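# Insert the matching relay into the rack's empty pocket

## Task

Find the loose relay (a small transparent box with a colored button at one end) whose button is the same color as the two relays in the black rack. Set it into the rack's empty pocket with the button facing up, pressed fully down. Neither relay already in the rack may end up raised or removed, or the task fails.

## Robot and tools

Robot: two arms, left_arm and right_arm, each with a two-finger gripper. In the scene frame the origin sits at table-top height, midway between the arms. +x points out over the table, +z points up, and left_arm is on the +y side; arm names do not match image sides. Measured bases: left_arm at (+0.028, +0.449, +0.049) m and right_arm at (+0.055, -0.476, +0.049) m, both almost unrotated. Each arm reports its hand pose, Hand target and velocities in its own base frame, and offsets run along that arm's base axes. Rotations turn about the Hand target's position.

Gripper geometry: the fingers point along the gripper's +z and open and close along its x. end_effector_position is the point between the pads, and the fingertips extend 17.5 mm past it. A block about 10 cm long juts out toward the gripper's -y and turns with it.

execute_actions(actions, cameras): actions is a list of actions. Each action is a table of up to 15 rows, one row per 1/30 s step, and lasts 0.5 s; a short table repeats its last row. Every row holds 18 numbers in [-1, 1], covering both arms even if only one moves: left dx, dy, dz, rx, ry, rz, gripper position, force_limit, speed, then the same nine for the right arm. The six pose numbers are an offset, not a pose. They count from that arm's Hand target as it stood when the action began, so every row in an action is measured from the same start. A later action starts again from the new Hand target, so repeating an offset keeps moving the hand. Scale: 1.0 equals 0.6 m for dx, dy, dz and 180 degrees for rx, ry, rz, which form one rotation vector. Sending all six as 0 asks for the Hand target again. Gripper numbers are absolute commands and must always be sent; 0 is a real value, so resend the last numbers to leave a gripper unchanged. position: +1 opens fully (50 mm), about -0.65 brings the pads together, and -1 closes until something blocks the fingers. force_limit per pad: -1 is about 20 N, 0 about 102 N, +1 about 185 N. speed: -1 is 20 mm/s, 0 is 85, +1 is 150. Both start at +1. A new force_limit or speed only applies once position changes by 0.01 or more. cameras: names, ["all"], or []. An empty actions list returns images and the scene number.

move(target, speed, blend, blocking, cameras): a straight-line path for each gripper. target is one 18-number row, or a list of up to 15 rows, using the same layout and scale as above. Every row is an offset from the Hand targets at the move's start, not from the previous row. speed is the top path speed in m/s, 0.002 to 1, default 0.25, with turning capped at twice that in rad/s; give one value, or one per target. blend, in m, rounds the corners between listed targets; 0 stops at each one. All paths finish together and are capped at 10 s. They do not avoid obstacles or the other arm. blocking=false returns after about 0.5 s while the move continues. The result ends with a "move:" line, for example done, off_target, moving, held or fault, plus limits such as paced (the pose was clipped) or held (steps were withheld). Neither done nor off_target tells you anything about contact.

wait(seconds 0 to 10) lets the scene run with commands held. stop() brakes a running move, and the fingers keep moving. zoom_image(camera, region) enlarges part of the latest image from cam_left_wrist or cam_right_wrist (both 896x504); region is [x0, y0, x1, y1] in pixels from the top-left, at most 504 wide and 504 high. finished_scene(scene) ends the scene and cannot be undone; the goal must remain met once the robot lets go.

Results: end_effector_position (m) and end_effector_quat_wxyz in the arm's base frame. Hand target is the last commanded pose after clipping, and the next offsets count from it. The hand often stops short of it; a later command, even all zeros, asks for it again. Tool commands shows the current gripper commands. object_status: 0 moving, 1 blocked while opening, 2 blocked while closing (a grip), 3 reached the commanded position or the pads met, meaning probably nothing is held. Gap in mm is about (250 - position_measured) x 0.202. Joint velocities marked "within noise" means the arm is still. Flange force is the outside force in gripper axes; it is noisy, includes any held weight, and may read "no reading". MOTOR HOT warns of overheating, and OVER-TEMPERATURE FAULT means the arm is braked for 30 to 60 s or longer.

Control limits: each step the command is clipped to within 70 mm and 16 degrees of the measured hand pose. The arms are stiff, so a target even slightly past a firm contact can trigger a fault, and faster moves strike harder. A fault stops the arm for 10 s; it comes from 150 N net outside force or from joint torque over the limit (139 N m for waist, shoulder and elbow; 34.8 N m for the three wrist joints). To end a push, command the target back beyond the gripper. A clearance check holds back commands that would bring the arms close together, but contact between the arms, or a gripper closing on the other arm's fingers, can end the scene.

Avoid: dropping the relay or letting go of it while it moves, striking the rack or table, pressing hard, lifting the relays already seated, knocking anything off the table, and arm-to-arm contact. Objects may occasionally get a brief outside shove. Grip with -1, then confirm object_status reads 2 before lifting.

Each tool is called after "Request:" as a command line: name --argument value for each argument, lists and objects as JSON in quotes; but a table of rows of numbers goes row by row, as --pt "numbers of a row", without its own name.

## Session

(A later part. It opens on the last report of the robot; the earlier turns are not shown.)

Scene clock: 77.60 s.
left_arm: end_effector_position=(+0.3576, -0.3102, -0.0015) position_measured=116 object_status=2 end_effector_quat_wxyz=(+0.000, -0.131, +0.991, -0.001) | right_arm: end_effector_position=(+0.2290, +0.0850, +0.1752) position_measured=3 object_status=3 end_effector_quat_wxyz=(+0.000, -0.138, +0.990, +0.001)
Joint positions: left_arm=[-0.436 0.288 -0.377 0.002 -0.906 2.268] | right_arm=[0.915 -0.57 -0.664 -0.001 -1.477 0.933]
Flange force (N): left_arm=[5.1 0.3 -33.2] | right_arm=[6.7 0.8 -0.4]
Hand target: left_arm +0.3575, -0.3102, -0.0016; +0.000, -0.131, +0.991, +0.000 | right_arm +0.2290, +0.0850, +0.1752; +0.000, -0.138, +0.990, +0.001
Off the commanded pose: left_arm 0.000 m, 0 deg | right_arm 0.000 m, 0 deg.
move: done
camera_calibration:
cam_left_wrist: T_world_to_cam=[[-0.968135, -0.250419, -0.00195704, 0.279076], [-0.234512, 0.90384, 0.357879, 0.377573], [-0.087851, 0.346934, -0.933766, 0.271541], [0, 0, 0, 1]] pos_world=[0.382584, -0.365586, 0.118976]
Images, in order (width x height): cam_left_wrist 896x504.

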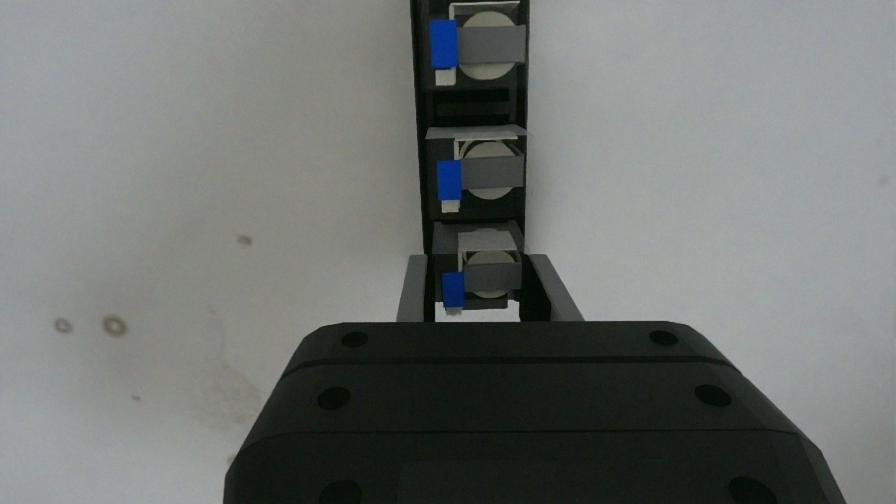

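Request:
move --target '[0,0,-0.003,0,0,0,-1,-0.9,-1,0,0,0,0,0,0,1,1,1]' --speed 0.015 --cameras '["cam_left_wrist"]'

Request:
zoom_image --camera "cam_left_wrist" --region '[370, 110, 590, 330]'

Scene clock: 80.60 s.
left_arm: end_effector_position=(+0.3575, -0.3102, -0.0033) position_measured=116 object_status=2 end_effector_quat_wxyz=(+0.000, -0.131, +0.991, +0.000) | right_arm: end_effector_position=(+0.2290, +0.0850, +0.1752) position_measured=3 object_status=3 end_effector_quat_wxyz=(+0.000, -0.138, +0.990, +0.001)
Joint positions: left_arm=[-0.436 0.291 -0.378 0.001 -0.902 2.268] | right_arm=[0.915 -0.57 -0.664 -0.001 -1.477 0.933]
Flange force (N): left_arm=[3.1 -0.9 -37.1] | right_arm=[6.3 0.7 -0.6]
Hand target: left_arm +0.3575, -0.3102, -0.0034; +0.000, -0.131, +0.991, +0.000 | right_arm +0.2290, +0.0850, +0.1752; +0.000, -0.138, +0.990, +0.001
Off the commanded pose: left_arm 0.000 m, 0 deg | right_arm 0.000 m, 0 deg.
move: done
camera_calibration:
cam_left_wrist: T_world_to_cam=[[-0.968163, -0.250314, -0.00197158, 0.279148], [-0.234403, 0.903801, 0.358048, 0.378051], [-0.0878426, 0.347111, -0.933701, 0.269879], [0, 0, 0, 1]] pos_world=[0.382584, -0.365486, 0.117176]
Images, in order (width x height): cam_left_wrist 896x504.

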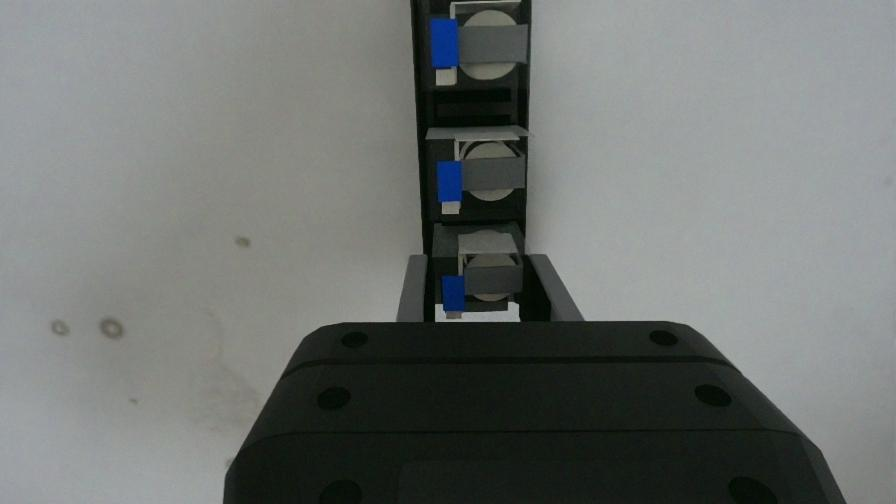

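Scaled by 2.291 from the camera's 896x504 image, which has a finer 1280x720 frame.

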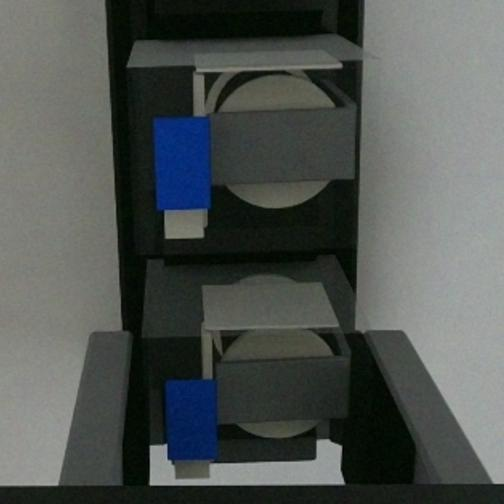

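Request:
move --pt "0 0 0.002 0 0 0 -1 -0.9 -1 0 0 0 0 0 0 1 1 1" --pt "0 0 0.002 0 0 0 0.6 -0.9 -0.9 0 0 0 0 0 0 1 1 1" --pt "0 0 0.12 0 0 0 0.6 -0.9 -0.9 0 0 0 0 0 0 1 1 1" --pt "-0.02 0.08 0.16 0 0 0 0.6 -0.9 -0.9 0 0 0 0 0 0 1 1 1" --speed '[0.05,0.05,0.08,0.2]' --blend '[0,0,0.01,0]' --cameras '["cam_left_wrist"]'

Request:
zoom_image --camera "cam_left_wrist" --region '[370, 0, 590, 220]'

Scene clock: 84.73 s.
left_arm: end_effector_position=(+0.3455, -0.2622, +0.0926) position_measured=63 object_status=3 end_effector_quat_wxyz=(+0.000, -0.131, +0.991, +0.000) | right_arm: end_effector_position=(+0.2290, +0.0850, +0.1752) position_measured=3 object_status=3 end_effector_quat_wxyz=(+0.000, -0.138, +0.990, +0.001)
Joint positions: left_arm=[-0.344 0.065 -0.385 0.001 -1.121 2.177] | right_arm=[0.915 -0.57 -0.664 -0.001 -1.477 0.933]
Flange force (N): left_arm=[1.7 -6.4 3.0] | right_arm=[7.4 1.7 -0.5]
Hand target: left_arm +0.3455, -0.2622, +0.0926; +0.000, -0.131, +0.991, +0.000 | right_arm +0.2290, +0.0850, +0.1752; +0.000, -0.138, +0.990, +0.001
Off the commanded pose: left_arm 0.000 m, 0 deg | right_arm 0.000 m, 0 deg.
move: done
camera_calibration:
cam_left_wrist: T_world_to_cam=[[-0.968163, -0.250314, -0.00197158, 0.279735], [-0.234403, 0.903801, 0.358048, 0.297483], [-0.0878426, 0.347111, -0.933701, 0.341799], [0, 0, 0, 1]] pos_world=[0.370584, -0.317486, 0.213176]
Images, in order (width x height): cam_left_wrist 896x504.

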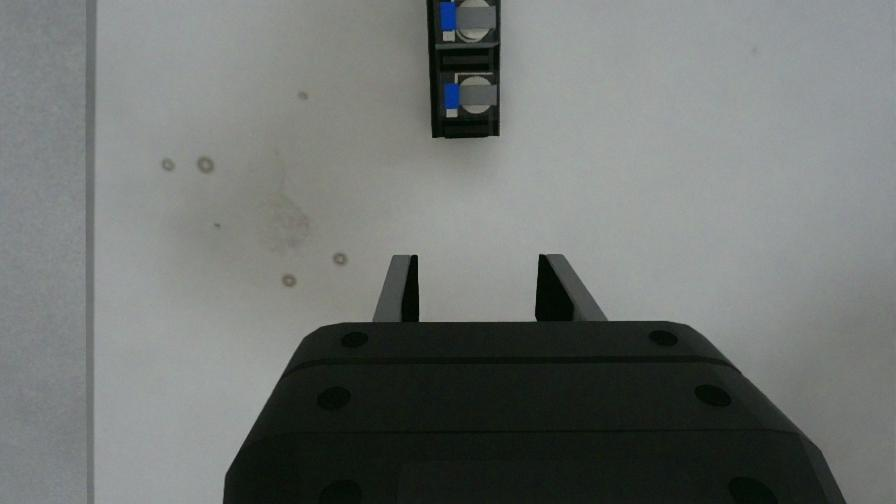

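Scaled by 2.291 from the camera's 896x504 image, which has a finer 1280x720 frame.

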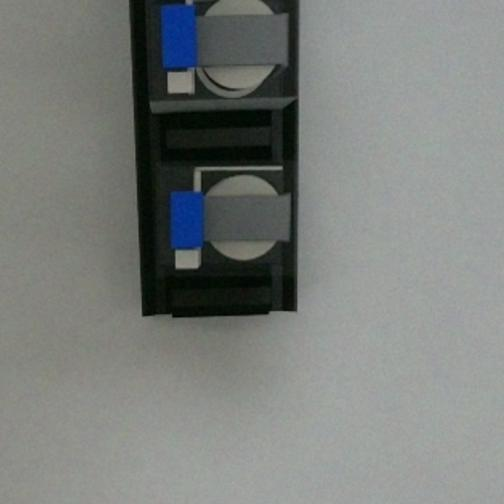

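Request:
finished_scene --scene 2

The scene is finished: the task was done.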